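# Open the narrow cabinet's top drawer fully, others shut

## Task

Pull the top drawer of the narrow cabinet with three drawers fully open and leave it open; every other drawer in the room must end completely closed, no cabinet may be moved noticeably from its spot, and the robot must not fall or finish leaning.

## Robot and tools

ROBOT. A Dexmate Vega: a wheeled base on three wheels, a torso of three links (thigh, shank, chest) that folds in a Z, a head with a camera, and two arms (left and right), each with seven joints and a two-finger gripper. Viewed from above at the start it is 0.70 m long and 0.63 m wide (0.91 m with arms folded), with its front edge 0.35 m ahead of the base origin. Cameras: head_camera (896x560), left_wrist_camera and right_wrist_camera (672x420), each on the back of its hand. Nothing prevents tipping, and a robot that falls stays down.

FRAMES. All positions are in metres. The base frame sits on the floor on the centre line, 0.185 m behind the front axle (the turning point): x forward, y left, z up. The odometry frame is the base frame as it was when the scene began. The printed hand point lies between the fingers, 0.033 m short of the closed tips; fingers point along the hand's z, close along its y, and the back (camera side) faces -x. Printed hand positions get less accurate at long reach.

TOOL move. One action per call, plus an optional cameras list (head_camera, left_wrist_camera, right_wrist_camera or all; empty list means none; omitted means all only for a call with no action). A call with no action simply reports state and images. An action is either base and/or joints (optionally with speeds or min_time_s), or target alone (optionally with min_time_s). Parts of an action start at once and may finish at different times.
- base: a single relative command, an offset from where the base last measured itself. translate_m: straight drive, forward positive, -2 to 2 m. strafe_m: sideways, left positive, -2 to 2 m (heading may drift up to ~0.02 rad). rotate_rad: spin in place, counter-clockwise positive, -3.2 to 3.2 rad. Front wheels first steer toward a new direction (about 0.5 s, up to 1.1 s).
- joints: a map of joint name to an absolute angle in rad. Torso: torso_hip_rad 0 to 1.57, torso_knee_rad 0 to 3.141, torso_waist_rad -1.57 to 1.57 (chest forward lean = knee - hip - waist). Arms: <side>_shoulder_pitch_rad, _shoulder_yaw_rad, _upper_arm_roll_rad, _elbow_rad, _forearm_roll_rad, _wrist_pitch_rad, _wrist_yaw_rad, _gripper_rad (0 closed to 0.785 open). Signs of shoulder pitch and wrist pitch are mirrored on the right arm (negative swings it down / tips hand down); shoulder yaw ranges are mirrored too. Head: head_pan_rad (±2.792, positive left), head_tilt_rad, head_camera_tilt_rad (positive tips down).
- target: moves one hand to an absolute pose in the base frame: side ("left"/"right"), x, y, z in m (-3 to 3), pitch_deg (90 fingers down, 0 level, -30 to 95), heading_deg (0 forward, counter-clockwise positive), optional roll_deg (default 0), optional line_only (true refuses anything but a straight-line path). Heading and roll lie in -360 to 360. The plan is checked against the robot only, not furniture; the robot must be still. Paths up to 45 cm go straight if allowed, otherwise along an arc that may swing the elbow wide or flip the hand. If the result says short (part of ...), resend the same target.
- speeds: per-action top speeds: translate_m 0.04-0.5 m/s (default 0.3), strafe_m 0.04-0.3, rotate_rad 0.1-0.6 rad/s. min_time_s (0.1-8 s) makes arm and head motions last at least that long.
Torso presets (hip, knee, waist): stand 0.469, 1.617, 1.048 (start); stand_high 0.78, 1.57, 0.44; lean_20 0.52, 1.05, 0.18; lean_45 0.52, 1.05, -0.26; low_lean_45 0, 0, -0.79. Arm fold (shoulder pitch, shoulder yaw, upper arm roll, elbow, forearm roll, wrist pitch, wrist yaw): left 1, 0.5, -0.6, -2.5, 0, -0.9, 0; right -1, -0.5, 0.6, -2.5, 0, 0.9, 0. Fold arms before going to low_lean_45.

TOOL wait: seconds (0-10), optional cameras; the robot keeps its last commands. TOOL zoom_image: camera and region [x0, y0, x1, y1] in pixels of that camera's latest image, at most 504 by 504. TOOL finished_scene: scene number; ends the scene for good, so the drawers must already be in their final states.

RESULTS. The move line reads done if every motion finished, else the worst status. base_status, joint_status, left_hand_status, right_hand_status: done; off_target (resting away from target, maybe still pushing); contact_stop (arm pushed near full torque ~0.6 s; its whole joint group halts and holds); contact_stop_at_<key> (stopped with a sibling joint); time_out; not_followed (a self-collision check withheld the arm, see cause:); refused (target failed its check, nothing moved); reached (within 10 mm and 2 degrees); short; limit_stop_at_motor_heat; unfinished. A refused call cancels the later move, wait and finished_scene calls in that reply. base_odometry counts wheel turns, so slipping looks like travel; turned_by_wheels and turned_by_imu give turning since the last report; an IMU reading beyond 0.03 rad after a straight or sideways drive suggests a bump. A base time_out means something held it; a count near 0.000 means blocked or a wheel unable to steer (try a small rotation). base_tilt shows forward/right lean in degrees (about 2 degrees of bias). on_its_own reports uncommanded motion; MOTOR HOT appears from 65 °C, and at 80 °C the arm shuts down for 30-60 s. TORQUE FAULT halts an arm for 10 s.

AVOID. The base does not stop at furniture: drive slowly near cabinets and drawers, never faster than default when pushing or when leaning forward. Don't shove cabinets out of place or slam drawers. Back an arm away after any stop so it does not keep pressing and heating. Never let the arms strike or squeeze each other, including fingers. Keep the head from hitting the chest when panning with large tilts. Don't drop things or let anything fall.

Each tool is called after "Call:" as name(argument=value, ...) on one line, values as JSON.

## Session

Call:
move(cameras=["all"])

Scene clock: 0.00 s.
Joint torques (N m): no reading
Motor temperatures (°C): left_arm=[31 31 31 26 40 35 41] | right_arm=[30 27 33 31 36 36 33]
base_odometry: x=+0.000 y=+0.000 heading=+0.000
turned_by_wheels: +0.000
turned_by_imu: +0.000
base_tilt: forward=+0.0 right=+0.8
base_status: not commanded
joint_positions: torso_hip_rad=+0.469 torso_knee_rad=+1.617 torso_waist_rad=+1.048 left_shoulder_pitch_rad=+2.217 left_shoulder_yaw_rad=-0.014 left_upper_arm_roll_rad=-0.004 left_elbow_rad=-1.080 left_forearm_roll_rad=+0.010 left_wrist_pitch_rad=-0.495 left_wrist_yaw_rad=-0.006 left_gripper_rad=+0.005 right_shoulder_pitch_rad=-2.194 right_shoulder_yaw_rad=-0.002 right_upper_arm_roll_rad=+0.006 right_elbow_rad=-1.112 right_forearm_roll_rad=+0.018 right_wrist_pitch_rad=+0.493 right_wrist_yaw_rad=-0.008 right_gripper_rad=+0.005 head_pan_rad=+0.000 head_tilt_rad=+0.000 head_camera_tilt_rad=+0.000
joint_status: not commanded
chest: x=-0.0111 y=+0.0000 z=+1.4155 quat_wxyz=(+0.999, +0.000, +0.050, +0.000) (m; base frame)
left_hand: x=+0.1501 y=+0.2220 z=+0.6144 quat_wxyz=(+0.402, -0.001, +0.915, -0.004) pitch_deg=+42.6 heading_deg=-0.5 roll_deg=-0.7 back=up (m; base frame)
right_hand: x=+0.1852 y=-0.2398 z=+0.6293 quat_wxyz=(+0.427, +0.011, +0.904, -0.007) pitch_deg=+39.4 heading_deg=-1.6 roll_deg=-0.3 back=up (m; base frame)
pictures: head_camera, left_wrist_camera, right_wrist_camera

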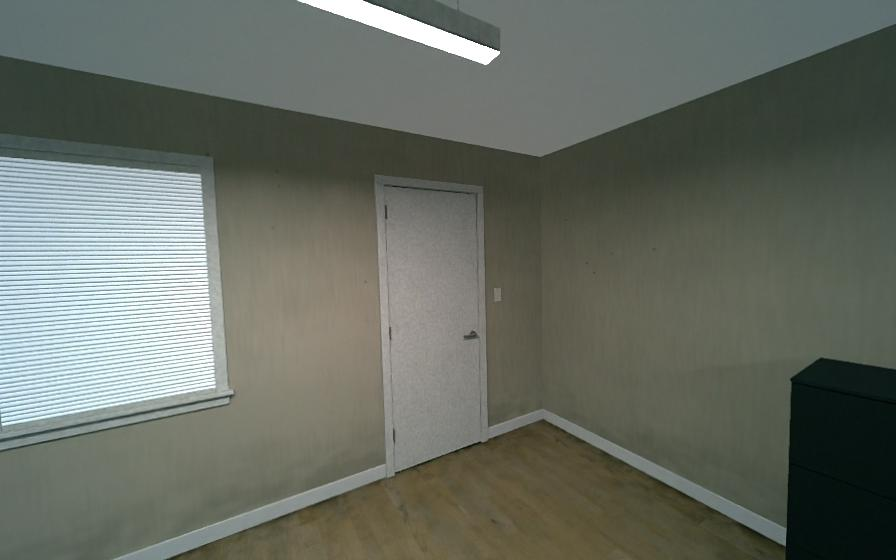

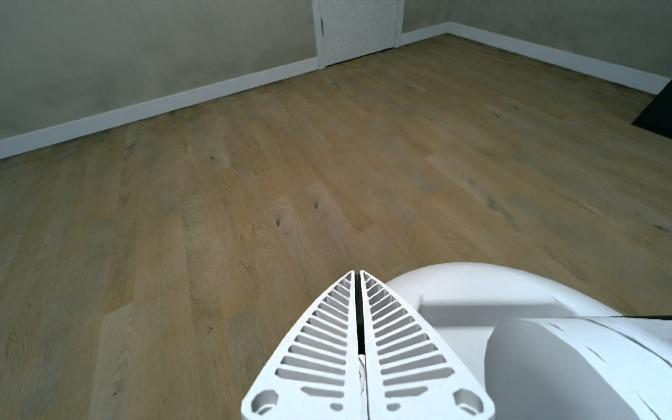

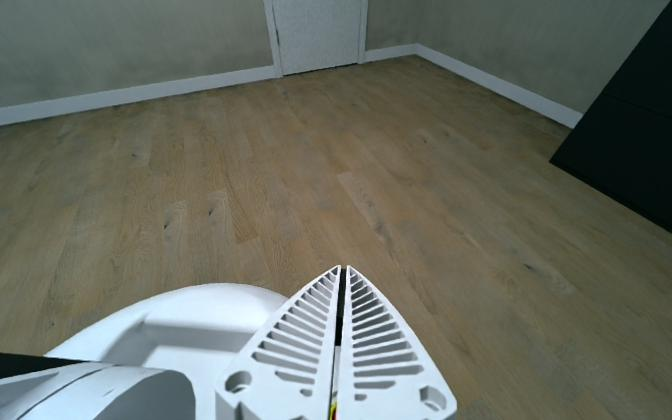

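Call:
move(joints={"head_pan_rad": -1.0, "head_camera_tilt_rad": 0.4}, cameras=["head_camera"])

Call:
move(joints={"head_pan_rad": -2.2, "head_camera_tilt_rad": 0.4}, cameras=["head_camera"])

Call:
move(joints={"head_pan_rad": 2.4, "head_camera_tilt_rad": 0.4}, cameras=["head_camera"])

Call:
move(joints={"head_pan_rad": 1.2, "head_camera_tilt_rad": 0.4}, cameras=["head_camera"])

Scene clock: 1.60 s.
Joint torques (N m): left_arm=[6.04 -0.95 -1.69 -1.95 0.22 -2.23 0.06] | right_arm=[-5.02 -0.85 0.84 -2.16 0.14 2.17 -0.08]
move: done
base_odometry: x=+0.000 y=+0.000 heading=+0.000
turned_by_wheels: +0.000
turned_by_imu: +0.000
base_tilt: forward=+0.0 right=+0.7
base_status: not commanded
joint_positions: torso_hip_rad=+0.469 torso_knee_rad=+1.617 torso_waist_rad=+1.048 left_shoulder_pitch_rad=+2.217 left_shoulder_yaw_rad=-0.014 left_upper_arm_roll_rad=-0.004 left_elbow_rad=-1.080 left_forearm_roll_rad=+0.010 left_wrist_pitch_rad=-0.495 left_wrist_yaw_rad=-0.006 left_gripper_rad=+0.005 right_shoulder_pitch_rad=-2.194 right_shoulder_yaw_rad=-0.002 right_upper_arm_roll_rad=+0.006 right_elbow_rad=-1.112 right_forearm_roll_rad=+0.018 right_wrist_pitch_rad=+0.493 right_wrist_yaw_rad=-0.008 right_gripper_rad=+0.005 head_pan_rad=-1.000 head_tilt_rad=+0.000 head_camera_tilt_rad=+0.400
joint_status: all done
chest: x=-0.0111 y=+0.0000 z=+1.4155 quat_wxyz=(+0.999, +0.000, +0.050, +0.000) (m; base frame)
left_hand: x=+0.1501 y=+0.2220 z=+0.6144 quat_wxyz=(+0.402, -0.001, +0.915, -0.004) pitch_deg=+42.6 heading_deg=-0.5 roll_deg=-0.7 back=up (m; base frame)
right_hand: x=+0.1852 y=-0.2398 z=+0.6293 quat_wxyz=(+0.427, +0.011, +0.904, -0.007) pitch_deg=+39.4 heading_deg=-1.6 roll_deg=-0.3 back=up (m; base frame)
pictures: head_camera

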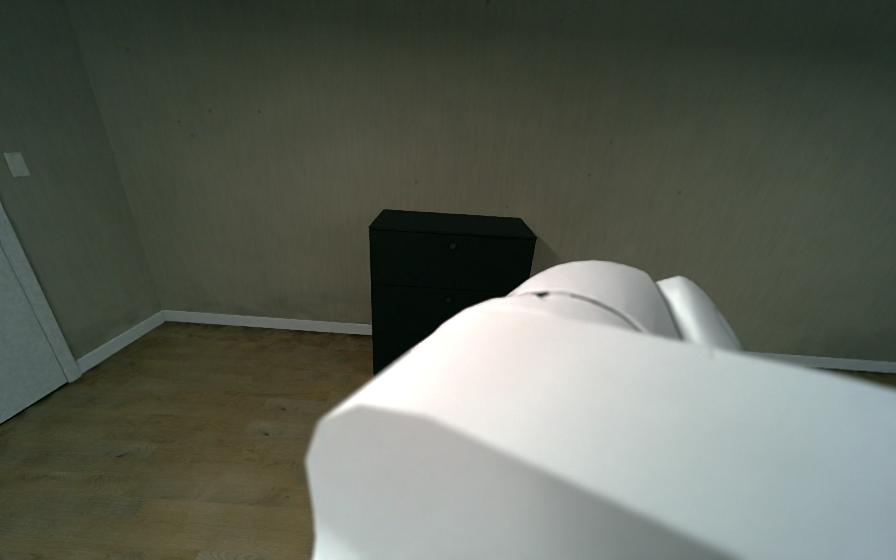

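Scene clock: 3.07 s.
Joint torques (N m): left_arm=[6.13 -0.46 -0.69 -2.26 0 -1.37 0.08] | right_arm=[-4.81 -0.89 0.41 -2.58 0.09 2.1 -0.12]
move: done
base_odometry: x=+0.000 y=+0.000 heading=+0.000
turned_by_wheels: +0.000
turned_by_imu: +0.000
base_tilt: forward=+0.1 right=+0.8
base_status: not commanded
joint_positions: torso_hip_rad=+0.469 torso_knee_rad=+1.617 torso_waist_rad=+1.048 left_shoulder_pitch_rad=+2.217 left_shoulder_yaw_rad=-0.014 left_upper_arm_roll_rad=-0.004 left_elbow_rad=-1.080 left_forearm_roll_rad=+0.010 left_wrist_pitch_rad=-0.495 left_wrist_yaw_rad=-0.006 left_gripper_rad=+0.005 right_shoulder_pitch_rad=-2.194 right_shoulder_yaw_rad=-0.002 right_upper_arm_roll_rad=+0.006 right_elbow_rad=-1.112 right_forearm_roll_rad=+0.018 right_wrist_pitch_rad=+0.493 right_wrist_yaw_rad=-0.008 right_gripper_rad=+0.005 head_pan_rad=-2.200 head_tilt_rad=+0.000 head_camera_tilt_rad=+0.400
joint_status: all done
chest: x=-0.0111 y=+0.0000 z=+1.4155 quat_wxyz=(+0.999, +0.000, +0.050, +0.000) (m; base frame)
left_hand: x=+0.1501 y=+0.2220 z=+0.6144 quat_wxyz=(+0.402, -0.001, +0.915, -0.004) pitch_deg=+42.6 heading_deg=-0.5 roll_deg=-0.7 back=up (m; base frame)
right_hand: x=+0.1852 y=-0.2398 z=+0.6293 quat_wxyz=(+0.427, +0.011, +0.904, -0.007) pitch_deg=+39.4 heading_deg=-1.6 roll_deg=-0.3 back=up (m; base frame)
pictures: head_camera

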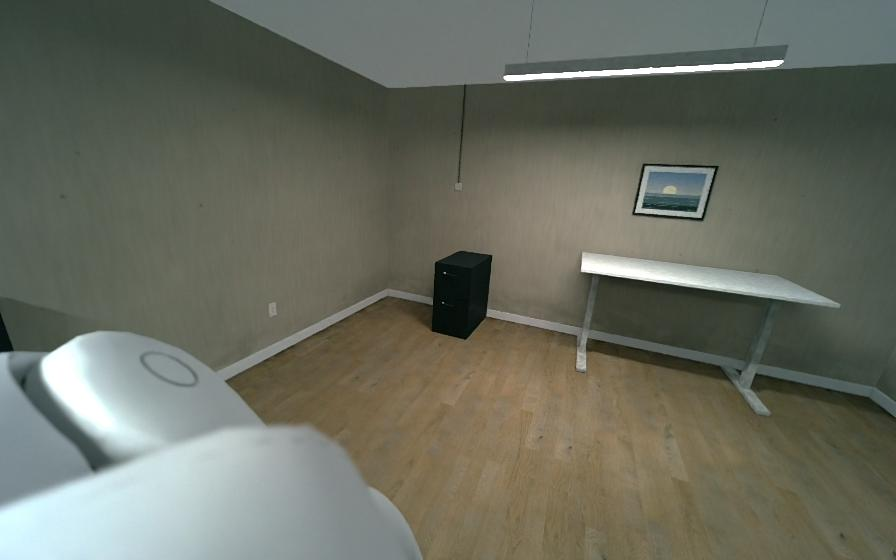

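Scene clock: 6.80 s.
Joint torques (N m): left_arm=[5.75 -0.01 -1.12 -2.41 0.06 -1.46 0.23] | right_arm=[-5.12 -2.45 0.44 -1.88 0.08 1.86 0]
move: done
base_odometry: x=+0.000 y=+0.000 heading=+0.000
turned_by_wheels: +0.000
turned_by_imu: +0.000
base_tilt: forward=+0.1 right=+0.8
base_status: not commanded
joint_positions: torso_hip_rad=+0.469 torso_knee_rad=+1.617 torso_waist_rad=+1.048 left_shoulder_pitch_rad=+2.217 left_shoulder_yaw_rad=-0.014 left_upper_arm_roll_rad=-0.004 left_elbow_rad=-1.080 left_forearm_roll_rad=+0.010 left_wrist_pitch_rad=-0.495 left_wrist_yaw_rad=-0.006 left_gripper_rad=+0.005 right_shoulder_pitch_rad=-2.194 right_shoulder_yaw_rad=-0.002 right_upper_arm_roll_rad=+0.006 right_elbow_rad=-1.112 right_forearm_roll_rad=+0.018 right_wrist_pitch_rad=+0.493 right_wrist_yaw_rad=-0.008 right_gripper_rad=+0.005 head_pan_rad=+2.400 head_tilt_rad=+0.000 head_camera_tilt_rad=+0.400
joint_status: all done
chest: x=-0.0111 y=+0.0000 z=+1.4155 quat_wxyz=(+0.999, +0.000, +0.050, +0.000) (m; base frame)
left_hand: x=+0.1501 y=+0.2220 z=+0.6144 quat_wxyz=(+0.402, -0.001, +0.915, -0.004) pitch_deg=+42.6 heading_deg=-0.5 roll_deg=-0.7 back=up (m; base frame)
right_hand: x=+0.1852 y=-0.2398 z=+0.6293 quat_wxyz=(+0.427, +0.011, +0.904, -0.007) pitch_deg=+39.4 heading_deg=-1.6 roll_deg=-0.3 back=up (m; base frame)
pictures: head_camera

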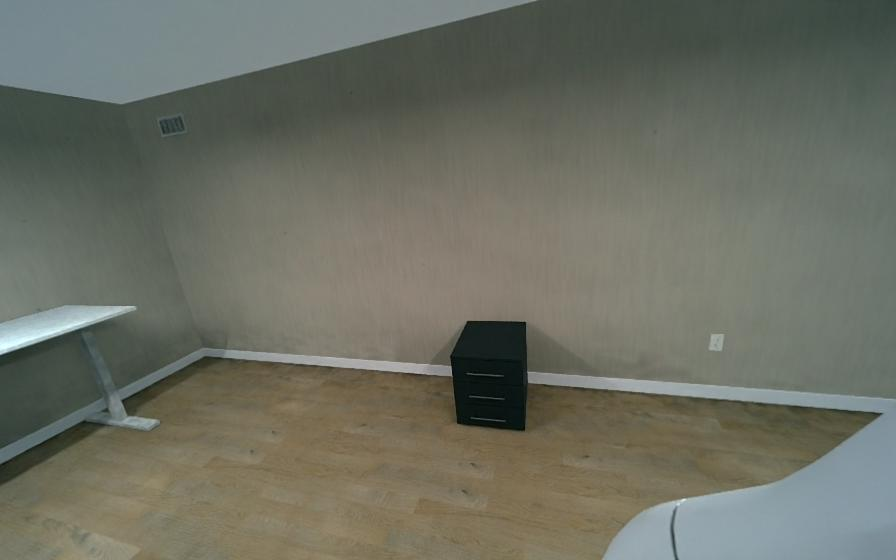

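Scene clock: 8.27 s.
Joint torques (N m): left_arm=[7.46 -0.41 -0.94 -2.17 -0.11 -1.36 -0.2] | right_arm=[-4.77 -1.67 0.3 -2.58 0.15 2.25 -0.03]
move: done
base_odometry: x=+0.000 y=+0.000 heading=+0.000
turned_by_wheels: +0.000
turned_by_imu: +0.000
base_tilt: forward=+0.0 right=+0.7
base_status: not commanded
joint_positions: torso_hip_rad=+0.469 torso_knee_rad=+1.617 torso_waist_rad=+1.048 left_shoulder_pitch_rad=+2.217 left_shoulder_yaw_rad=-0.014 left_upper_arm_roll_rad=-0.004 left_elbow_rad=-1.080 left_forearm_roll_rad=+0.010 left_wrist_pitch_rad=-0.495 left_wrist_yaw_rad=-0.006 left_gripper_rad=+0.005 right_shoulder_pitch_rad=-2.194 right_shoulder_yaw_rad=-0.002 right_upper_arm_roll_rad=+0.006 right_elbow_rad=-1.112 right_forearm_roll_rad=+0.018 right_wrist_pitch_rad=+0.493 right_wrist_yaw_rad=-0.008 right_gripper_rad=+0.005 head_pan_rad=+1.200 head_tilt_rad=+0.000 head_camera_tilt_rad=+0.400
joint_status: all done
chest: x=-0.0111 y=+0.0000 z=+1.4155 quat_wxyz=(+0.999, +0.000, +0.050, +0.000) (m; base frame)
left_hand: x=+0.1501 y=+0.2220 z=+0.6144 quat_wxyz=(+0.402, -0.001, +0.915, -0.004) pitch_deg=+42.6 heading_deg=-0.5 roll_deg=-0.7 back=up (m; base frame)
right_hand: x=+0.1852 y=-0.2398 z=+0.6293 quat_wxyz=(+0.427, +0.011, +0.904, -0.007) pitch_deg=+39.4 heading_deg=-1.6 roll_deg=-0.3 back=up (m; base frame)
pictures: head_camera

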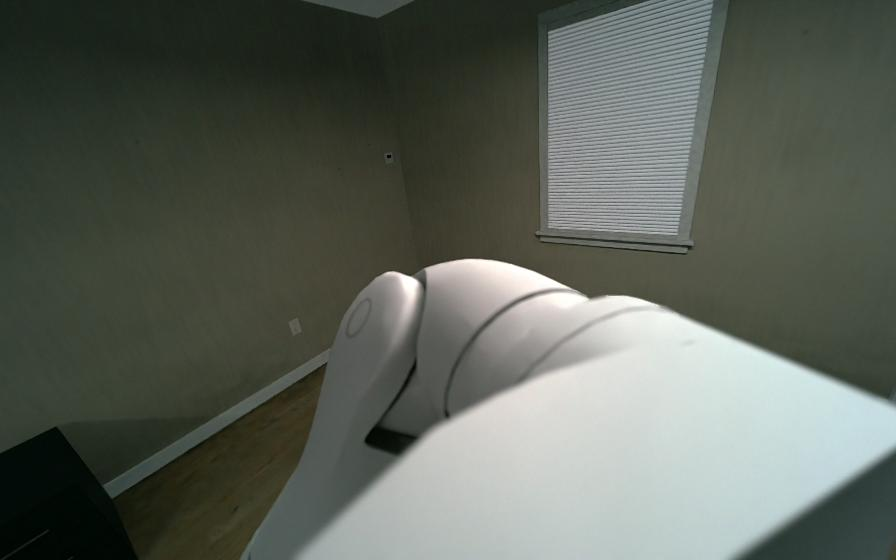

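Call:
move(base={"rotate_rad": 2.19}, joints={"head_pan_rad": 0, "head_camera_tilt_rad": 0.6}, cameras=["all"])

Scene clock: 14.73 s.
Joint torques (N m): left_arm=[6.84 -0.38 -1 -2.42 -0.06 -2.17 -0.04] | right_arm=[-5.75 -0.22 0.3 -1.56 0.09 2.57 -0.03]
move: done
base_odometry: x=+0.003 y=-0.001 heading=+2.197
turned_by_wheels: +2.197
turned_by_imu: +2.185
base_tilt: forward=+0.1 right=+0.8
base_status: done
joint_positions: torso_hip_rad=+0.469 torso_knee_rad=+1.617 torso_waist_rad=+1.048 left_shoulder_pitch_rad=+2.217 left_shoulder_yaw_rad=-0.014 left_upper_arm_roll_rad=-0.004 left_elbow_rad=-1.080 left_forearm_roll_rad=+0.010 left_wrist_pitch_rad=-0.495 left_wrist_yaw_rad=-0.006 left_gripper_rad=+0.005 right_shoulder_pitch_rad=-2.194 right_shoulder_yaw_rad=-0.002 right_upper_arm_roll_rad=+0.006 right_elbow_rad=-1.112 right_forearm_roll_rad=+0.018 right_wrist_pitch_rad=+0.493 right_wrist_yaw_rad=-0.008 right_gripper_rad=+0.005 head_pan_rad=+0.000 head_tilt_rad=+0.000 head_camera_tilt_rad=+0.600
joint_status: all done
chest: x=-0.0111 y=+0.0000 z=+1.4155 quat_wxyz=(+0.999, +0.000, +0.050, +0.000) (m; base frame)
left_hand: x=+0.1501 y=+0.2220 z=+0.6144 quat_wxyz=(+0.402, -0.001, +0.915, -0.004) pitch_deg=+42.6 heading_deg=-0.5 roll_deg=-0.7 back=up (m; base frame)
right_hand: x=+0.1852 y=-0.2398 z=+0.6293 quat_wxyz=(+0.427, +0.011, +0.904, -0.007) pitch_deg=+39.4 heading_deg=-1.6 roll_deg=-0.3 back=up (m; base frame)
pictures: head_camera, left_wrist_camera, right_wrist_camera

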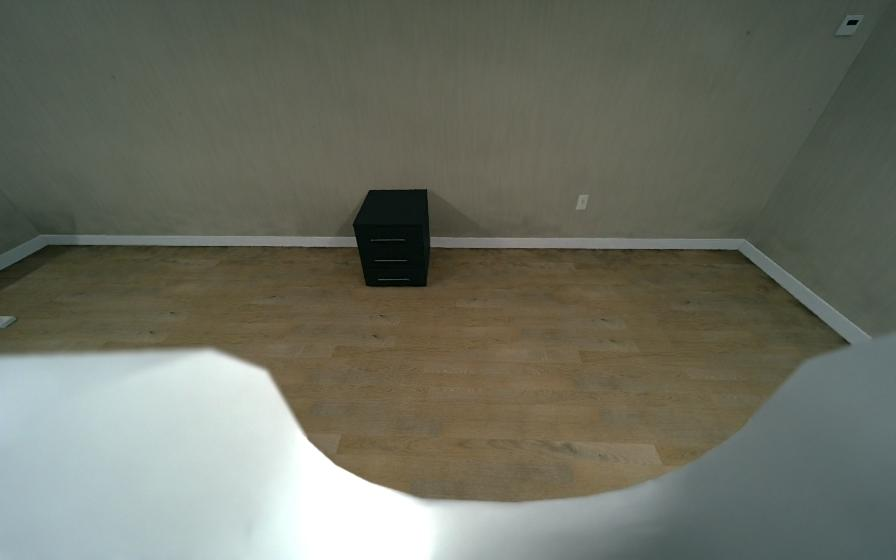

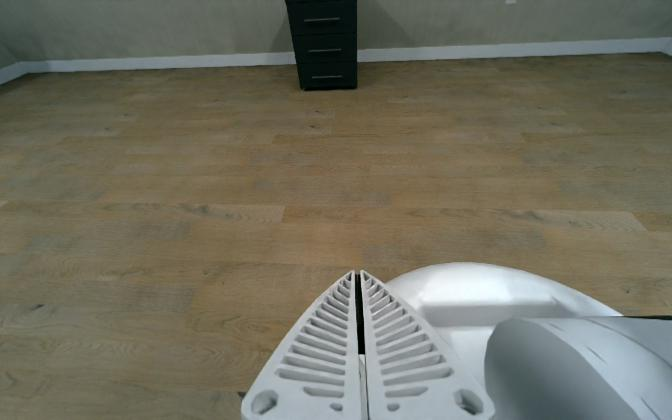

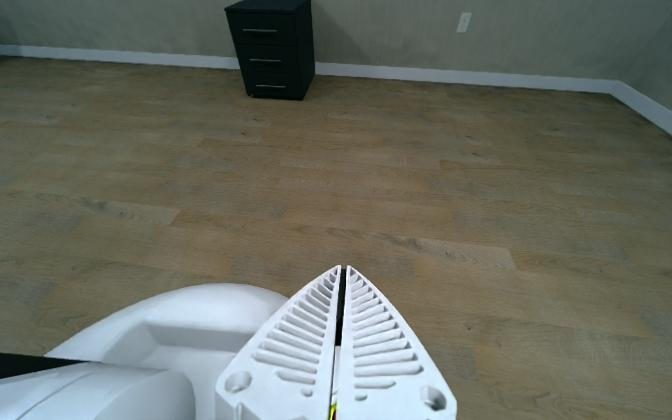

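Call:
move(joints={"torso_hip_rad": 0.52, "torso_knee_rad": 1.05, "torso_waist_rad": 0.18}, cameras=["all"])

Scene clock: 19.73 s.
Joint torques (N m): left_arm=[12.07 0.18 -0.47 -1.22 -0.18 -1.22 -0.24] | right_arm=[-13.02 -0.81 0.19 -1.04 0.02 1.1 0.02]
move: done
base_odometry: x=+0.003 y=-0.001 heading=+2.197
turned_by_wheels: +0.000
turned_by_imu: +0.000
base_tilt: forward=-0.1 right=+0.9
base_status: not commanded
joint_positions: torso_hip_rad=+0.520 torso_knee_rad=+1.050 torso_waist_rad=+0.180 left_shoulder_pitch_rad=+2.217 left_shoulder_yaw_rad=-0.014 left_upper_arm_roll_rad=-0.004 left_elbow_rad=-1.080 left_forearm_roll_rad=+0.010 left_wrist_pitch_rad=-0.495 left_wrist_yaw_rad=-0.006 left_gripper_rad=+0.005 right_shoulder_pitch_rad=-2.194 right_shoulder_yaw_rad=-0.002 right_upper_arm_roll_rad=+0.006 right_elbow_rad=-1.112 right_forearm_roll_rad=+0.018 right_wrist_pitch_rad=+0.493 right_wrist_yaw_rad=-0.008 right_gripper_rad=+0.005 head_pan_rad=+0.000 head_tilt_rad=+0.000 head_camera_tilt_rad=+0.600
joint_status: all done
chest: x=-0.1368 y=+0.0000 z=+1.2996 quat_wxyz=(+0.985, +0.000, +0.174, +0.000) (m; base frame)
left_hand: x=-0.1787 y=+0.2220 z=+0.4834 quat_wxyz=(+0.285, -0.002, +0.959, -0.004) pitch_deg=+56.9 heading_deg=-0.7 roll_deg=-0.9 back=up (m; base frame)
right_hand: x=-0.1411 y=-0.2398 z=+0.4893 quat_wxyz=(+0.311, +0.010, +0.950, -0.008) pitch_deg=+53.7 heading_deg=-2.1 roll_deg=-0.9 back=up (m; base frame)
pictures: head_camera, left_wrist_camera, right_wrist_camera

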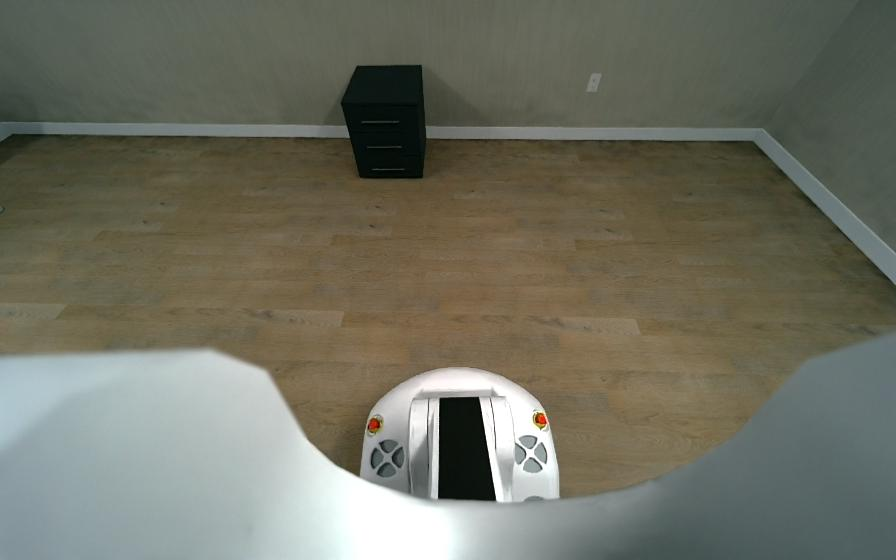

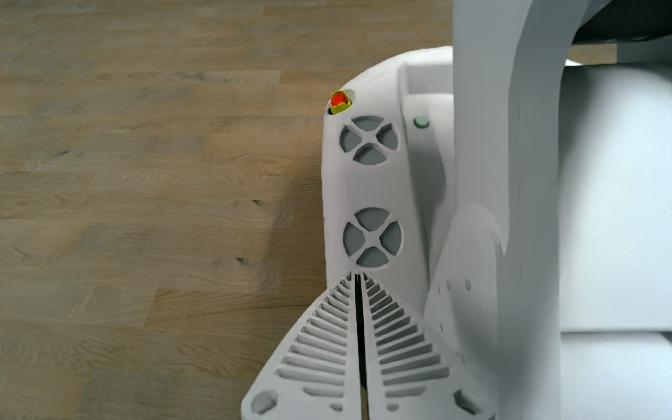

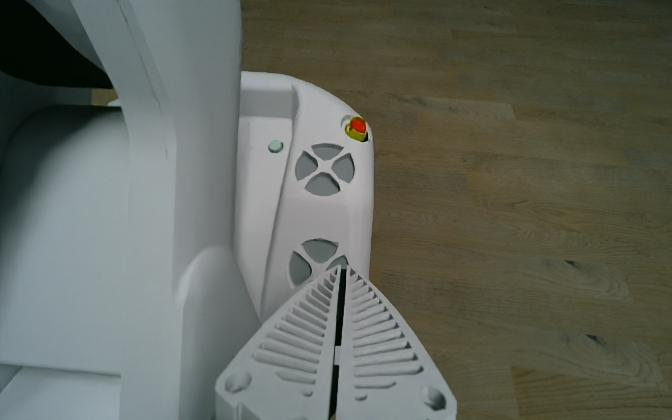

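Call:
move(target={"side": "left", "x": 0.6, "y": 0.2, "z": 0.55, "pitch_deg": 20, "heading_deg": 0, "roll_deg": 90}, cameras=["all"])

Scene clock: 20.50 s.
Joint torques (N m): left_arm=[10.88 -0.91 -0.94 0.65 0.2 -1.12 0.07] | right_arm=[-10.5 -0.31 0.25 -0.65 -0.04 1.54 -0.04]
move: refused
base_odometry: x=+0.003 y=-0.001 heading=+2.197
turned_by_wheels: +0.000
turned_by_imu: +0.000
base_tilt: forward=+0.0 right=+0.7
base_status: not commanded
joint_positions: torso_hip_rad=+0.520 torso_knee_rad=+1.050 torso_waist_rad=+0.180 left_shoulder_pitch_rad=+2.217 left_shoulder_yaw_rad=-0.014 left_upper_arm_roll_rad=-0.004 left_elbow_rad=-1.080 left_forearm_roll_rad=+0.010 left_wrist_pitch_rad=-0.495 left_wrist_yaw_rad=-0.006 left_gripper_rad=+0.005 right_shoulder_pitch_rad=-2.194 right_shoulder_yaw_rad=-0.002 right_upper_arm_roll_rad=+0.006 right_elbow_rad=-1.112 right_forearm_roll_rad=+0.018 right_wrist_pitch_rad=+0.493 right_wrist_yaw_rad=-0.008 right_gripper_rad=+0.005 head_pan_rad=+0.000 head_tilt_rad=+0.000 head_camera_tilt_rad=+0.600
joint_status: not commanded
chest: x=-0.1368 y=+0.0000 z=+1.2996 quat_wxyz=(+0.985, +0.000, +0.174, +0.000) (m; base frame)
left_hand: x=-0.1787 y=+0.2220 z=+0.4834 quat_wxyz=(+0.285, -0.002, +0.959, -0.004) pitch_deg=+56.9 heading_deg=-0.7 roll_deg=-0.9 back=up (m; base frame)
left_hand_status: refused: no posture of the arm gets there (out of reach): the closest leaves the hand 11.4 cm and 1 deg from the pose. Nothing moved.
right_hand: x=-0.1411 y=-0.2398 z=+0.4893 quat_wxyz=(+0.311, +0.010, +0.950, -0.008) pitch_deg=+53.7 heading_deg=-2.1 roll_deg=-0.9 back=up (m; base frame)
pictures: head_camera, left_wrist_camera, right_wrist_camera

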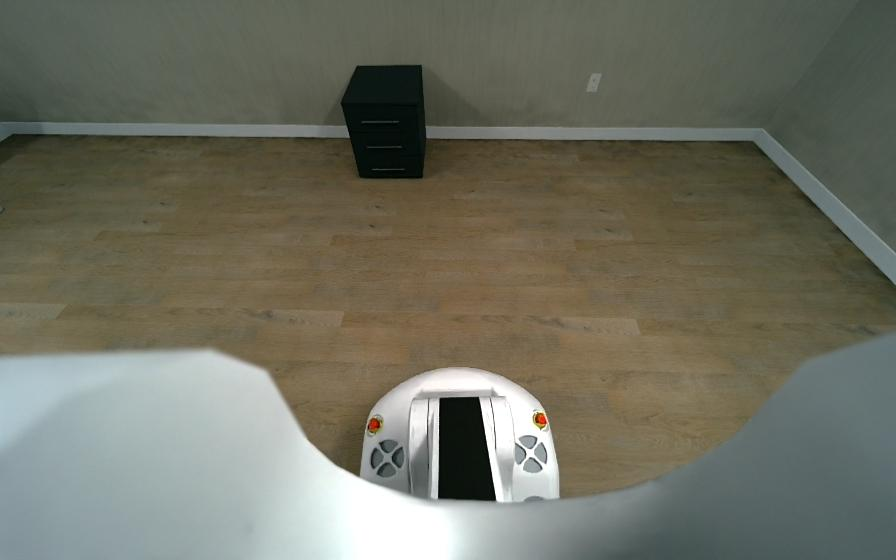

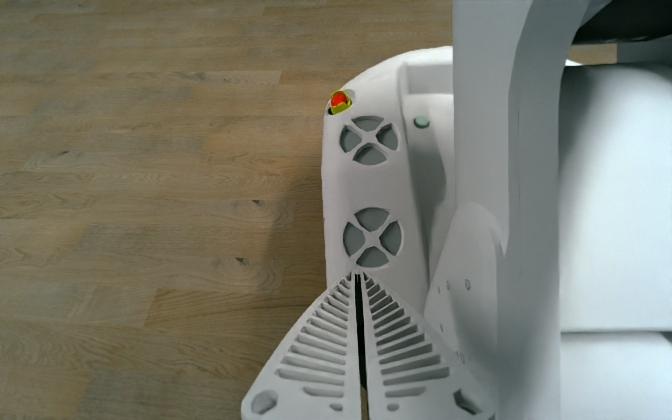

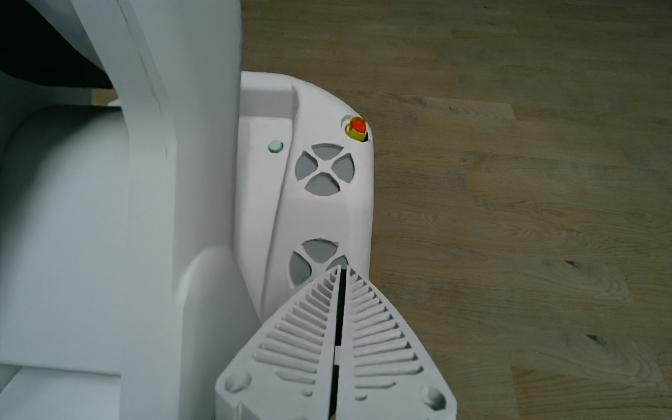

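Call:
move(joints={"torso_hip_rad": 0.2, "torso_knee_rad": 1.2, "torso_waist_rad": 0.3, "left_shoulder_pitch_rad": 1.3, "right_shoulder_pitch_rad": -1.3, "left_elbow_rad": -1.5, "right_elbow_rad": -1.5}, cameras=["head_camera"])

Scene clock: 25.27 s.
Joint torques (N m): left_arm=[-10.73 -1.12 -1.6 -7.29 0.03 -1.47 0.16] | right_arm=[16.92 -1.01 0.09 -7.35 0.1 2.79 0.06]
move: done
base_odometry: x=+0.003 y=-0.001 heading=+2.197
turned_by_wheels: +0.000
turned_by_imu: +0.000
base_tilt: forward=+0.1 right=+0.8
base_status: not commanded
joint_positions: torso_hip_rad=+0.200 torso_knee_rad=+1.200 torso_waist_rad=+0.300 left_shoulder_pitch_rad=+1.304 left_shoulder_yaw_rad=-0.014 left_upper_arm_roll_rad=-0.004 left_elbow_rad=-1.498 left_forearm_roll_rad=+0.010 left_wrist_pitch_rad=-0.495 left_wrist_yaw_rad=-0.006 left_gripper_rad=+0.005 right_shoulder_pitch_rad=-1.304 right_shoulder_yaw_rad=-0.002 right_upper_arm_roll_rad=+0.006 right_elbow_rad=-1.498 right_forearm_roll_rad=+0.018 right_wrist_pitch_rad=+0.493 right_wrist_yaw_rad=-0.008 right_gripper_rad=+0.005 head_pan_rad=+0.000 head_tilt_rad=+0.000 head_camera_tilt_rad=+0.600
joint_status: all done
chest: x=+0.2407 y=+0.0000 z=+1.2360 quat_wxyz=(+0.939, +0.000, +0.343, +0.000) (m; base frame)
left_hand: x=+0.7615 y=+0.2258 z=+0.7512 quat_wxyz=(+0.703, -0.001, +0.711, -0.001) pitch_deg=+0.7 heading_deg=+0.0 roll_deg=-0.2 back=up (m; base frame)
right_hand: x=+0.7617 y=-0.2394 z=+0.7511 quat_wxyz=(+0.703, +0.012, +0.711, -0.003) pitch_deg=+0.7 heading_deg=-1.2 roll_deg=+0.7 back=up (m; base frame)
pictures: head_camera

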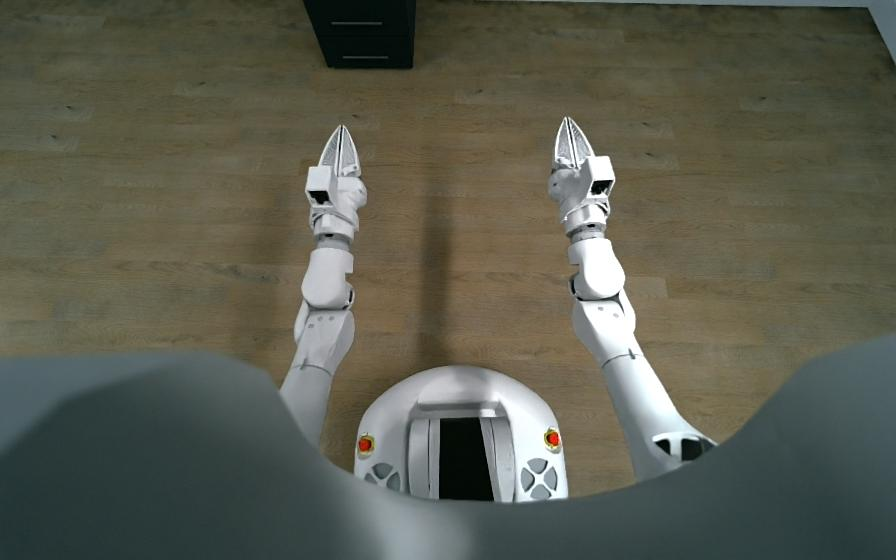

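Call:
move(target={"side": "left", "x": 0.7, "y": 0.2, "z": 0.42, "pitch_deg": 15, "heading_deg": 0, "roll_deg": 90}, cameras=["all"])

Scene clock: 26.27 s.
Joint torques (N m): left_arm=[-12.69 -0.66 0.12 -6.28 0.3 -1.76 -0.02] | right_arm=[16.25 -1.46 0.57 -7.37 0.02 2.78 -0.16]
move: refused
base_odometry: x=+0.003 y=-0.001 heading=+2.197
turned_by_wheels: +0.000
turned_by_imu: +0.000
base_tilt: forward=+0.1 right=+0.8
base_status: not commanded
joint_positions: torso_hip_rad=+0.200 torso_knee_rad=+1.200 torso_waist_rad=+0.300 left_shoulder_pitch_rad=+1.301 left_shoulder_yaw_rad=-0.014 left_upper_arm_roll_rad=-0.004 left_elbow_rad=-1.500 left_forearm_roll_rad=+0.010 left_wrist_pitch_rad=-0.495 left_wrist_yaw_rad=-0.006 left_gripper_rad=+0.005 right_shoulder_pitch_rad=-1.301 right_shoulder_yaw_rad=-0.002 right_upper_arm_roll_rad=+0.006 right_elbow_rad=-1.500 right_forearm_roll_rad=+0.018 right_wrist_pitch_rad=+0.493 right_wrist_yaw_rad=-0.008 right_gripper_rad=+0.005 head_pan_rad=+0.000 head_tilt_rad=+0.000 head_camera_tilt_rad=+0.600
joint_status: not commanded
chest: x=+0.2407 y=+0.0000 z=+1.2360 quat_wxyz=(+0.939, +0.000, +0.343, +0.000) (m; base frame)
left_hand: x=+0.7635 y=+0.2258 z=+0.7541 quat_wxyz=(+0.705, -0.001, +0.709, -0.001) pitch_deg=+0.4 heading_deg=+0.0 roll_deg=-0.1 back=up (m; base frame)
left_hand_status: refused: no posture of the arm gets there (out of reach): the closest leaves the hand 8.3 cm and 1 deg from the pose. Nothing moved.
right_hand: x=+0.7634 y=-0.2394 z=+0.7535 quat_wxyz=(+0.704, +0.012, +0.710, -0.003) pitch_deg=+0.5 heading_deg=-1.2 roll_deg=+0.7 back=up (m; base frame)
pictures: head_camera, left_wrist_camera, right_wrist_camera

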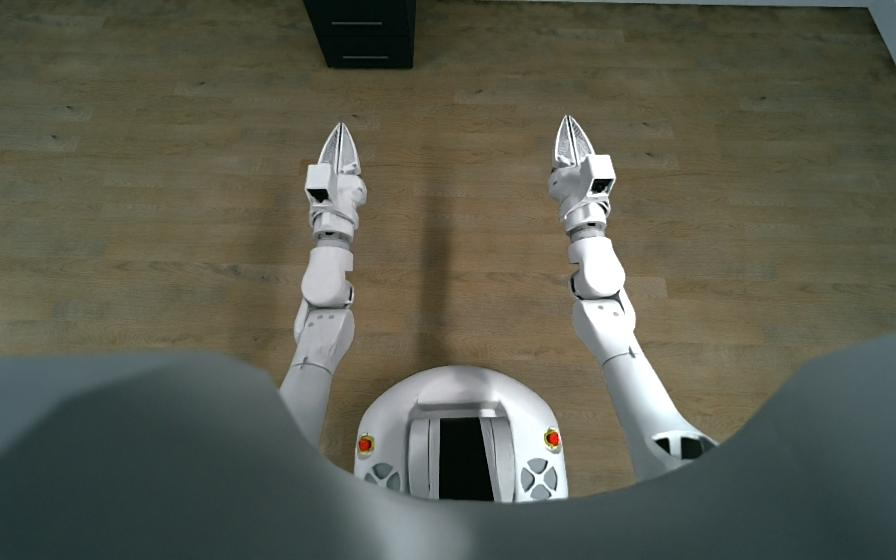

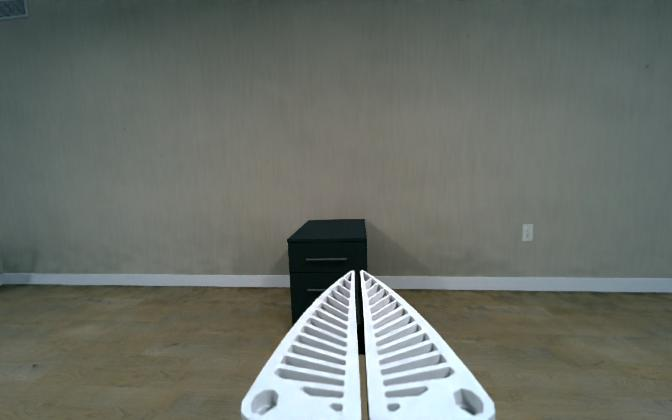

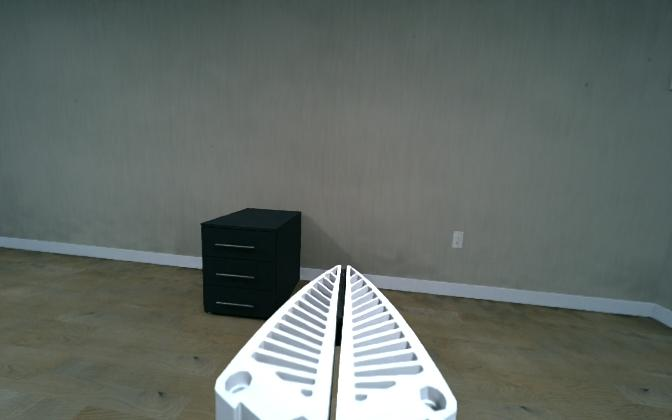

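Call:
move(joints={"torso_hip_rad": 0.0, "torso_knee_rad": 1.0, "torso_waist_rad": 0.2}, cameras=[])

Call:
move(target={"side": "left", "x": 0.7, "y": 0.2, "z": 0.42, "pitch_deg": 15, "heading_deg": 0, "roll_deg": 90}, cameras=["all"])

Scene clock: 28.77 s.
Joint torques (N m): left_arm=[-9.36 -0.24 -1.02 -6.15 0.07 -2.33 -0.18] | right_arm=[12.69 -1.45 1.08 -6.83 0.1 2.14 -0.04]
move: done
base_odometry: x=+0.003 y=-0.001 heading=+2.197
turned_by_wheels: +0.000
turned_by_imu: +0.000
base_tilt: forward=+0.1 right=+0.8
base_status: not commanded
joint_positions: torso_hip_rad=+0.001 torso_knee_rad=+1.000 torso_waist_rad=+0.200 left_shoulder_pitch_rad=+1.300 left_shoulder_yaw_rad=-0.014 left_upper_arm_roll_rad=-0.004 left_elbow_rad=-1.500 left_forearm_roll_rad=+0.010 left_wrist_pitch_rad=-0.495 left_wrist_yaw_rad=-0.006 left_gripper_rad=+0.005 right_shoulder_pitch_rad=-1.300 right_shoulder_yaw_rad=-0.002 right_upper_arm_roll_rad=+0.006 right_elbow_rad=-1.500 right_forearm_roll_rad=+0.018 right_wrist_pitch_rad=+0.493 right_wrist_yaw_rad=-0.008 right_gripper_rad=+0.005 head_pan_rad=+0.000 head_tilt_rad=+0.000 head_camera_tilt_rad=+0.600
joint_status: all done
chest: x=+0.3010 y=+0.0000 z=+1.1333 quat_wxyz=(+0.921, +0.000, +0.389, +0.000) (m; base frame)
left_hand: x=+0.7736 y=+0.2258 z=+0.6022 quat_wxyz=(+0.669, -0.001, +0.743, -0.001) pitch_deg=+6.0 heading_deg=+0.0 roll_deg=-0.2 back=up (m; base frame)
right_hand: x=+0.7734 y=-0.2394 z=+0.6015 quat_wxyz=(+0.668, +0.011, +0.744, -0.004) pitch_deg=+6.1 heading_deg=-1.2 roll_deg=+0.5 back=up (m; base frame)
pictures: none
No camera images: "cameras" was empty.

Scene clock: 34.63 s.
Joint torques (N m): left_arm=[-8.84 1.16 -3 -1.76 -0.19 -0.13 -1.26] | right_arm=[13.73 -0.91 0.59 -6.45 0.2 2.62 -0.06]
move: done
base_odometry: x=+0.003 y=-0.001 heading=+2.197
turned_by_wheels: +0.000
turned_by_imu: +0.000
base_tilt: forward=+0.1 right=+0.8
base_status: not commanded
joint_positions: torso_hip_rad=+0.001 torso_knee_rad=+1.000 torso_waist_rad=+0.200 left_shoulder_pitch_rad=+1.073 left_shoulder_yaw_rad=-0.160 left_upper_arm_roll_rad=-0.211 left_elbow_rad=-0.834 left_forearm_roll_rad=-1.306 left_wrist_pitch_rad=+0.043 left_wrist_yaw_rad=-0.800 left_gripper_rad=+0.005 right_shoulder_pitch_rad=-1.300 right_shoulder_yaw_rad=-0.002 right_upper_arm_roll_rad=+0.006 right_elbow_rad=-1.500 right_forearm_roll_rad=+0.018 right_wrist_pitch_rad=+0.493 right_wrist_yaw_rad=-0.008 right_gripper_rad=+0.005 head_pan_rad=+0.000 head_tilt_rad=+0.000 head_camera_tilt_rad=+0.600
joint_status: not commanded
chest: x=+0.3010 y=+0.0000 z=+1.1333 quat_wxyz=(+0.921, +0.000, +0.389, +0.000) (m; base frame)
left_hand: x=+0.7000 y=+0.1998 z=+0.4201 quat_wxyz=(+0.431, -0.559, +0.563, -0.429) pitch_deg=+15.0 heading_deg=+0.0 roll_deg=-89.7 (m; base frame)
left_hand_status: reached (straight line, planned for 4.6 s): 0 mm and 0.3 deg off.
right_hand: x=+0.7734 y=-0.2394 z=+0.6015 quat_wxyz=(+0.668, +0.011, +0.744, -0.004) pitch_deg=+6.1 heading_deg=-1.2 roll_deg=+0.5 back=up (m; base frame)
pictures: head_camera, left_wrist_camera, right_wrist_camera

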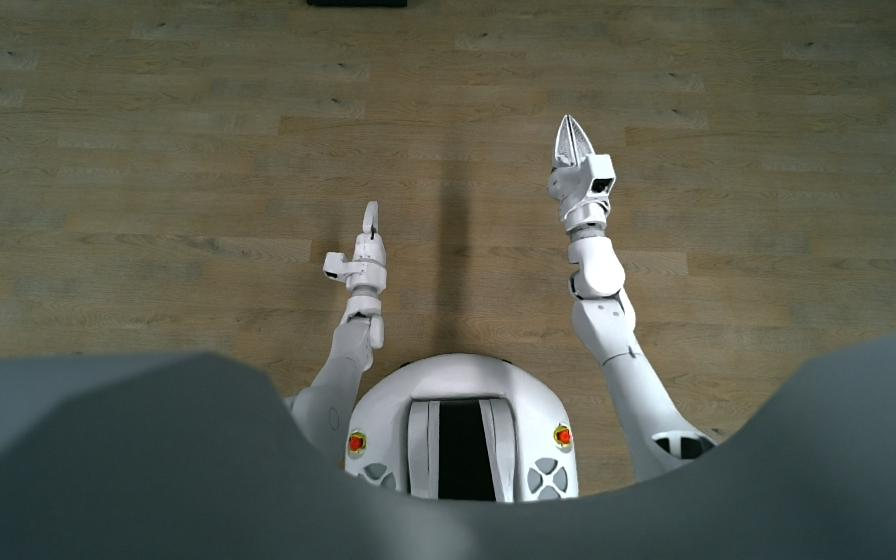

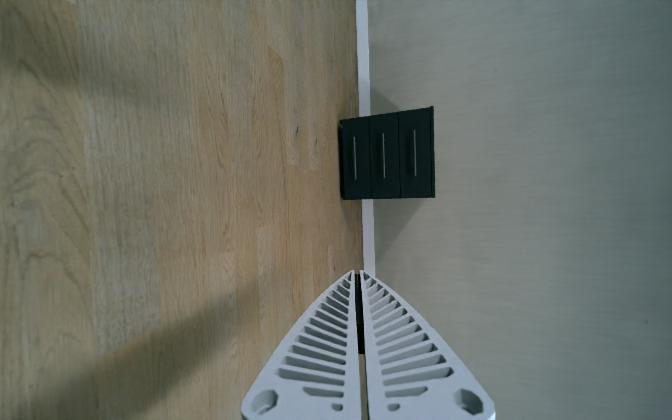

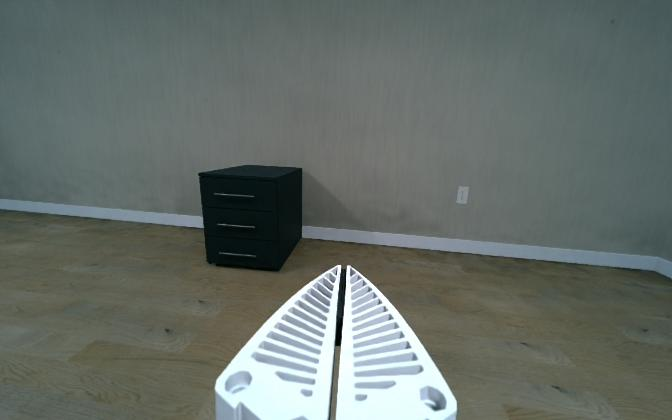

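Call:
move(base={"strafe_m": 0.18}, joints={"left_gripper_rad": 0.5}, cameras=[])

Call:
move(base={"translate_m": 0.65}, cameras=["all"])

Scene clock: 37.77 s.
Joint torques (N m): left_arm=[-8.16 0.73 -1.98 -3.44 -0.15 0.22 -1.23] | right_arm=[13.19 -1.68 0.9 -7.67 0.1 2.96 0]
move: done
base_odometry: x=-0.142 y=-0.106 heading=+2.202
turned_by_wheels: +0.005
turned_by_imu: +0.002
base_tilt: forward=+0.1 right=+0.8
base_status: done
joint_positions: torso_hip_rad=+0.001 torso_knee_rad=+1.000 torso_waist_rad=+0.200 left_shoulder_pitch_rad=+1.072 left_shoulder_yaw_rad=-0.160 left_upper_arm_roll_rad=-0.213 left_elbow_rad=-0.830 left_forearm_roll_rad=-1.309 left_wrist_pitch_rad=+0.047 left_wrist_yaw_rad=-0.802 left_gripper_rad=+0.500 right_shoulder_pitch_rad=-1.300 right_shoulder_yaw_rad=-0.002 right_upper_arm_roll_rad=+0.006 right_elbow_rad=-1.500 right_forearm_roll_rad=+0.018 right_wrist_pitch_rad=+0.493 right_wrist_yaw_rad=-0.008 right_gripper_rad=+0.005 head_pan_rad=+0.000 head_tilt_rad=+0.000 head_camera_tilt_rad=+0.600
joint_status: all done
chest: x=+0.3010 y=+0.0000 z=+1.1333 quat_wxyz=(+0.921, +0.000, +0.389, +0.000) (m; base frame)
left_hand: x=+0.6998 y=+0.1999 z=+0.4199 quat_wxyz=(+0.430, -0.561, +0.561, -0.430) pitch_deg=+15.0 heading_deg=+0.0 roll_deg=+90.0 (m; base frame)
right_hand: x=+0.7734 y=-0.2394 z=+0.6016 quat_wxyz=(+0.668, +0.011, +0.744, -0.004) pitch_deg=+6.1 heading_deg=-1.2 roll_deg=+0.5 back=up (m; base frame)
pictures: none
No camera images: "cameras" was empty.

Scene clock: 42.03 s.
Joint torques (N m): left_arm=[-7.1 0.86 -2.54 -2.81 0.03 -0.58 -1.15] | right_arm=[11.95 -0.35 0.19 -6.75 0.03 2.09 0.15]
move: done
base_odometry: x=-0.526 y=+0.418 heading=+2.201
turned_by_wheels: +0.000
turned_by_imu: -0.002
base_tilt: forward=+0.1 right=+0.7
base_status: done
joint_positions: torso_hip_rad=+0.001 torso_knee_rad=+1.000 torso_waist_rad=+0.200 left_shoulder_pitch_rad=+1.072 left_shoulder_yaw_rad=-0.160 left_upper_arm_roll_rad=-0.213 left_elbow_rad=-0.830 left_forearm_roll_rad=-1.309 left_wrist_pitch_rad=+0.047 left_wrist_yaw_rad=-0.802 left_gripper_rad=+0.500 right_shoulder_pitch_rad=-1.300 right_shoulder_yaw_rad=-0.002 right_upper_arm_roll_rad=+0.006 right_elbow_rad=-1.500 right_forearm_roll_rad=+0.018 right_wrist_pitch_rad=+0.493 right_wrist_yaw_rad=-0.008 right_gripper_rad=+0.005 head_pan_rad=+0.000 head_tilt_rad=+0.000 head_camera_tilt_rad=+0.600
joint_status: not commanded
chest: x=+0.3010 y=+0.0000 z=+1.1333 quat_wxyz=(+0.921, +0.000, +0.389, +0.000) (m; base frame)
left_hand: x=+0.6998 y=+0.1999 z=+0.4199 quat_wxyz=(+0.430, -0.561, +0.561, -0.430) pitch_deg=+15.0 heading_deg=+0.0 roll_deg=+90.0 (m; base frame)
right_hand: x=+0.7734 y=-0.2394 z=+0.6016 quat_wxyz=(+0.668, +0.011, +0.744, -0.004) pitch_deg=+6.1 heading_deg=-1.2 roll_deg=+0.5 back=up (m; base frame)
pictures: head_camera, left_wrist_camera, right_wrist_camera

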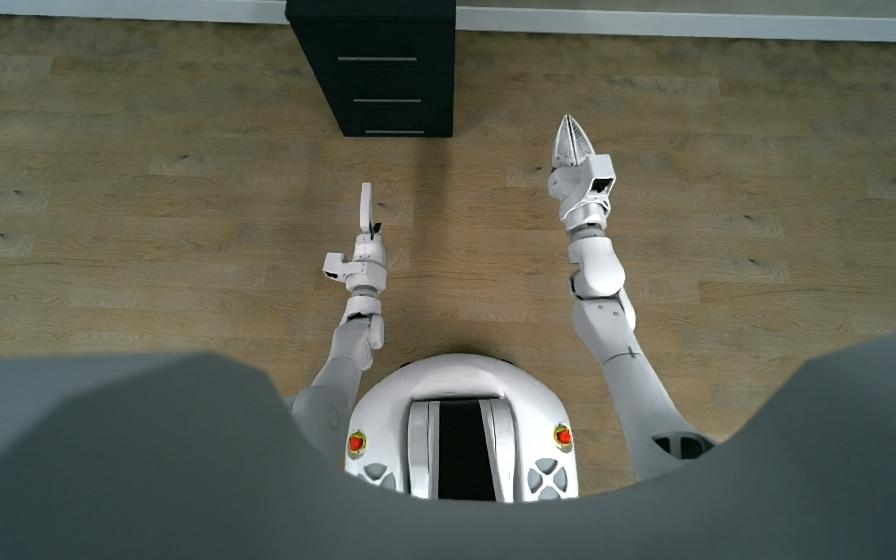

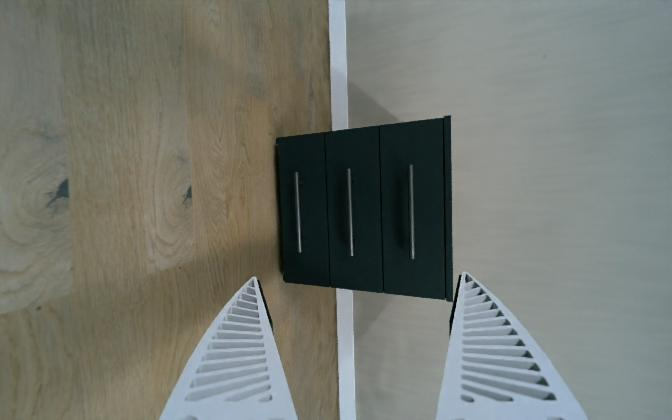

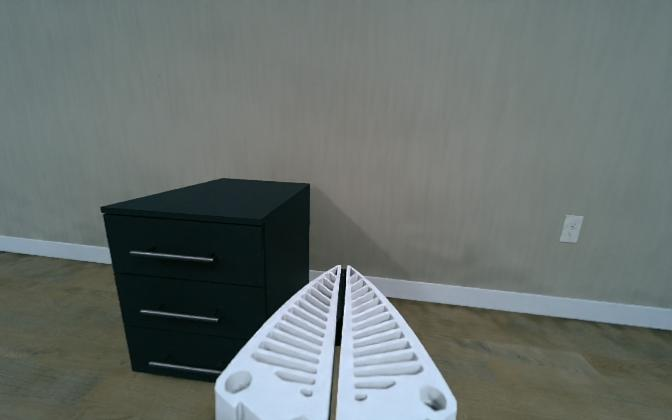

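Call:
move(target={"side": "left", "x": 0.75, "y": 0.195, "z": 0.43, "pitch_deg": 5, "heading_deg": 0, "roll_deg": 90}, cameras=[])

Call:
move(base={"translate_m": 0.25}, cameras=["all"])

Scene clock: 44.27 s.
Joint torques (N m): left_arm=[-8.91 -1.04 -2.53 -2.23 -0.04 0.71 -1.19] | right_arm=[11.96 -2.22 0.58 -6.64 0.16 2.47 -0.04]
move: refused
base_odometry: x=-0.526 y=+0.418 heading=+2.201
turned_by_wheels: +0.000
turned_by_imu: +0.000
base_tilt: forward=+0.1 right=+0.8
base_status: not commanded
joint_positions: torso_hip_rad=+0.001 torso_knee_rad=+1.000 torso_waist_rad=+0.200 left_shoulder_pitch_rad=+1.072 left_shoulder_yaw_rad=-0.160 left_upper_arm_roll_rad=-0.213 left_elbow_rad=-0.830 left_forearm_roll_rad=-1.309 left_wrist_pitch_rad=+0.047 left_wrist_yaw_rad=-0.802 left_gripper_rad=+0.500 right_shoulder_pitch_rad=-1.300 right_shoulder_yaw_rad=-0.002 right_upper_arm_roll_rad=+0.006 right_elbow_rad=-1.500 right_forearm_roll_rad=+0.018 right_wrist_pitch_rad=+0.493 right_wrist_yaw_rad=-0.008 right_gripper_rad=+0.005 head_pan_rad=+0.000 head_tilt_rad=+0.000 head_camera_tilt_rad=+0.600
joint_status: not commanded
chest: x=+0.3010 y=+0.0000 z=+1.1333 quat_wxyz=(+0.921, +0.000, +0.389, +0.000) (m; base frame)
left_hand: x=+0.6998 y=+0.1999 z=+0.4199 quat_wxyz=(+0.430, -0.561, +0.561, -0.430) pitch_deg=+15.0 heading_deg=+0.0 roll_deg=+90.0 (m; base frame)
left_hand_status: refused: no posture of the arm gets there (out of reach): the closest leaves the hand 2.7 cm and 0 deg from the pose. Nothing moved.
right_hand: x=+0.7734 y=-0.2394 z=+0.6016 quat_wxyz=(+0.668, +0.011, +0.744, -0.004) pitch_deg=+6.1 heading_deg=-1.2 roll_deg=+0.5 back=up (m; base frame)
pictures: none
No camera images: "cameras" was empty.

not run: a stop came earlier in this reply.

Call:
move(target={"side": "left", "x": 0.68, "y": 0.195, "z": 0.43, "pitch_deg": 8, "heading_deg": 0, "roll_deg": 90}, cameras=[])

Call:
move(base={"translate_m": 0.3}, cameras=["all"])

Scene clock: 44.77 s.
Joint torques (N m): left_arm=[-7.78 0.66 -1.87 -2.47 0.01 0.25 -1.31] | right_arm=[12.58 -2.46 0.75 -6.22 0.03 2.24 -0.05]
move: refused
base_odometry: x=-0.526 y=+0.418 heading=+2.201
turned_by_wheels: +0.000
turned_by_imu: +0.000
base_tilt: forward=+0.1 right=+0.8
base_status: not commanded
joint_positions: torso_hip_rad=+0.001 torso_knee_rad=+1.000 torso_waist_rad=+0.200 left_shoulder_pitch_rad=+1.072 left_shoulder_yaw_rad=-0.160 left_upper_arm_roll_rad=-0.213 left_elbow_rad=-0.830 left_forearm_roll_rad=-1.309 left_wrist_pitch_rad=+0.047 left_wrist_yaw_rad=-0.802 left_gripper_rad=+0.500 right_shoulder_pitch_rad=-1.300 right_shoulder_yaw_rad=-0.002 right_upper_arm_roll_rad=+0.006 right_elbow_rad=-1.500 right_forearm_roll_rad=+0.018 right_wrist_pitch_rad=+0.493 right_wrist_yaw_rad=-0.008 right_gripper_rad=+0.005 head_pan_rad=+0.000 head_tilt_rad=+0.000 head_camera_tilt_rad=+0.600
joint_status: not commanded
chest: x=+0.3010 y=+0.0000 z=+1.1333 quat_wxyz=(+0.921, +0.000, +0.389, +0.000) (m; base frame)
left_hand: x=+0.6998 y=+0.1999 z=+0.4199 quat_wxyz=(+0.430, -0.561, +0.561, -0.430) pitch_deg=+15.0 heading_deg=+0.0 roll_deg=+90.0 (m; base frame)
left_hand_status: refused: no posture of the arm gets there (out of reach): the closest leaves the hand 0.2 cm and 0 deg from the pose. Nothing moved.
right_hand: x=+0.7734 y=-0.2394 z=+0.6016 quat_wxyz=(+0.668, +0.011, +0.744, -0.004) pitch_deg=+6.1 heading_deg=-1.2 roll_deg=+0.5 back=up (m; base frame)
pictures: none
No camera images: "cameras" was empty.

not run: a stop came earlier in this reply.


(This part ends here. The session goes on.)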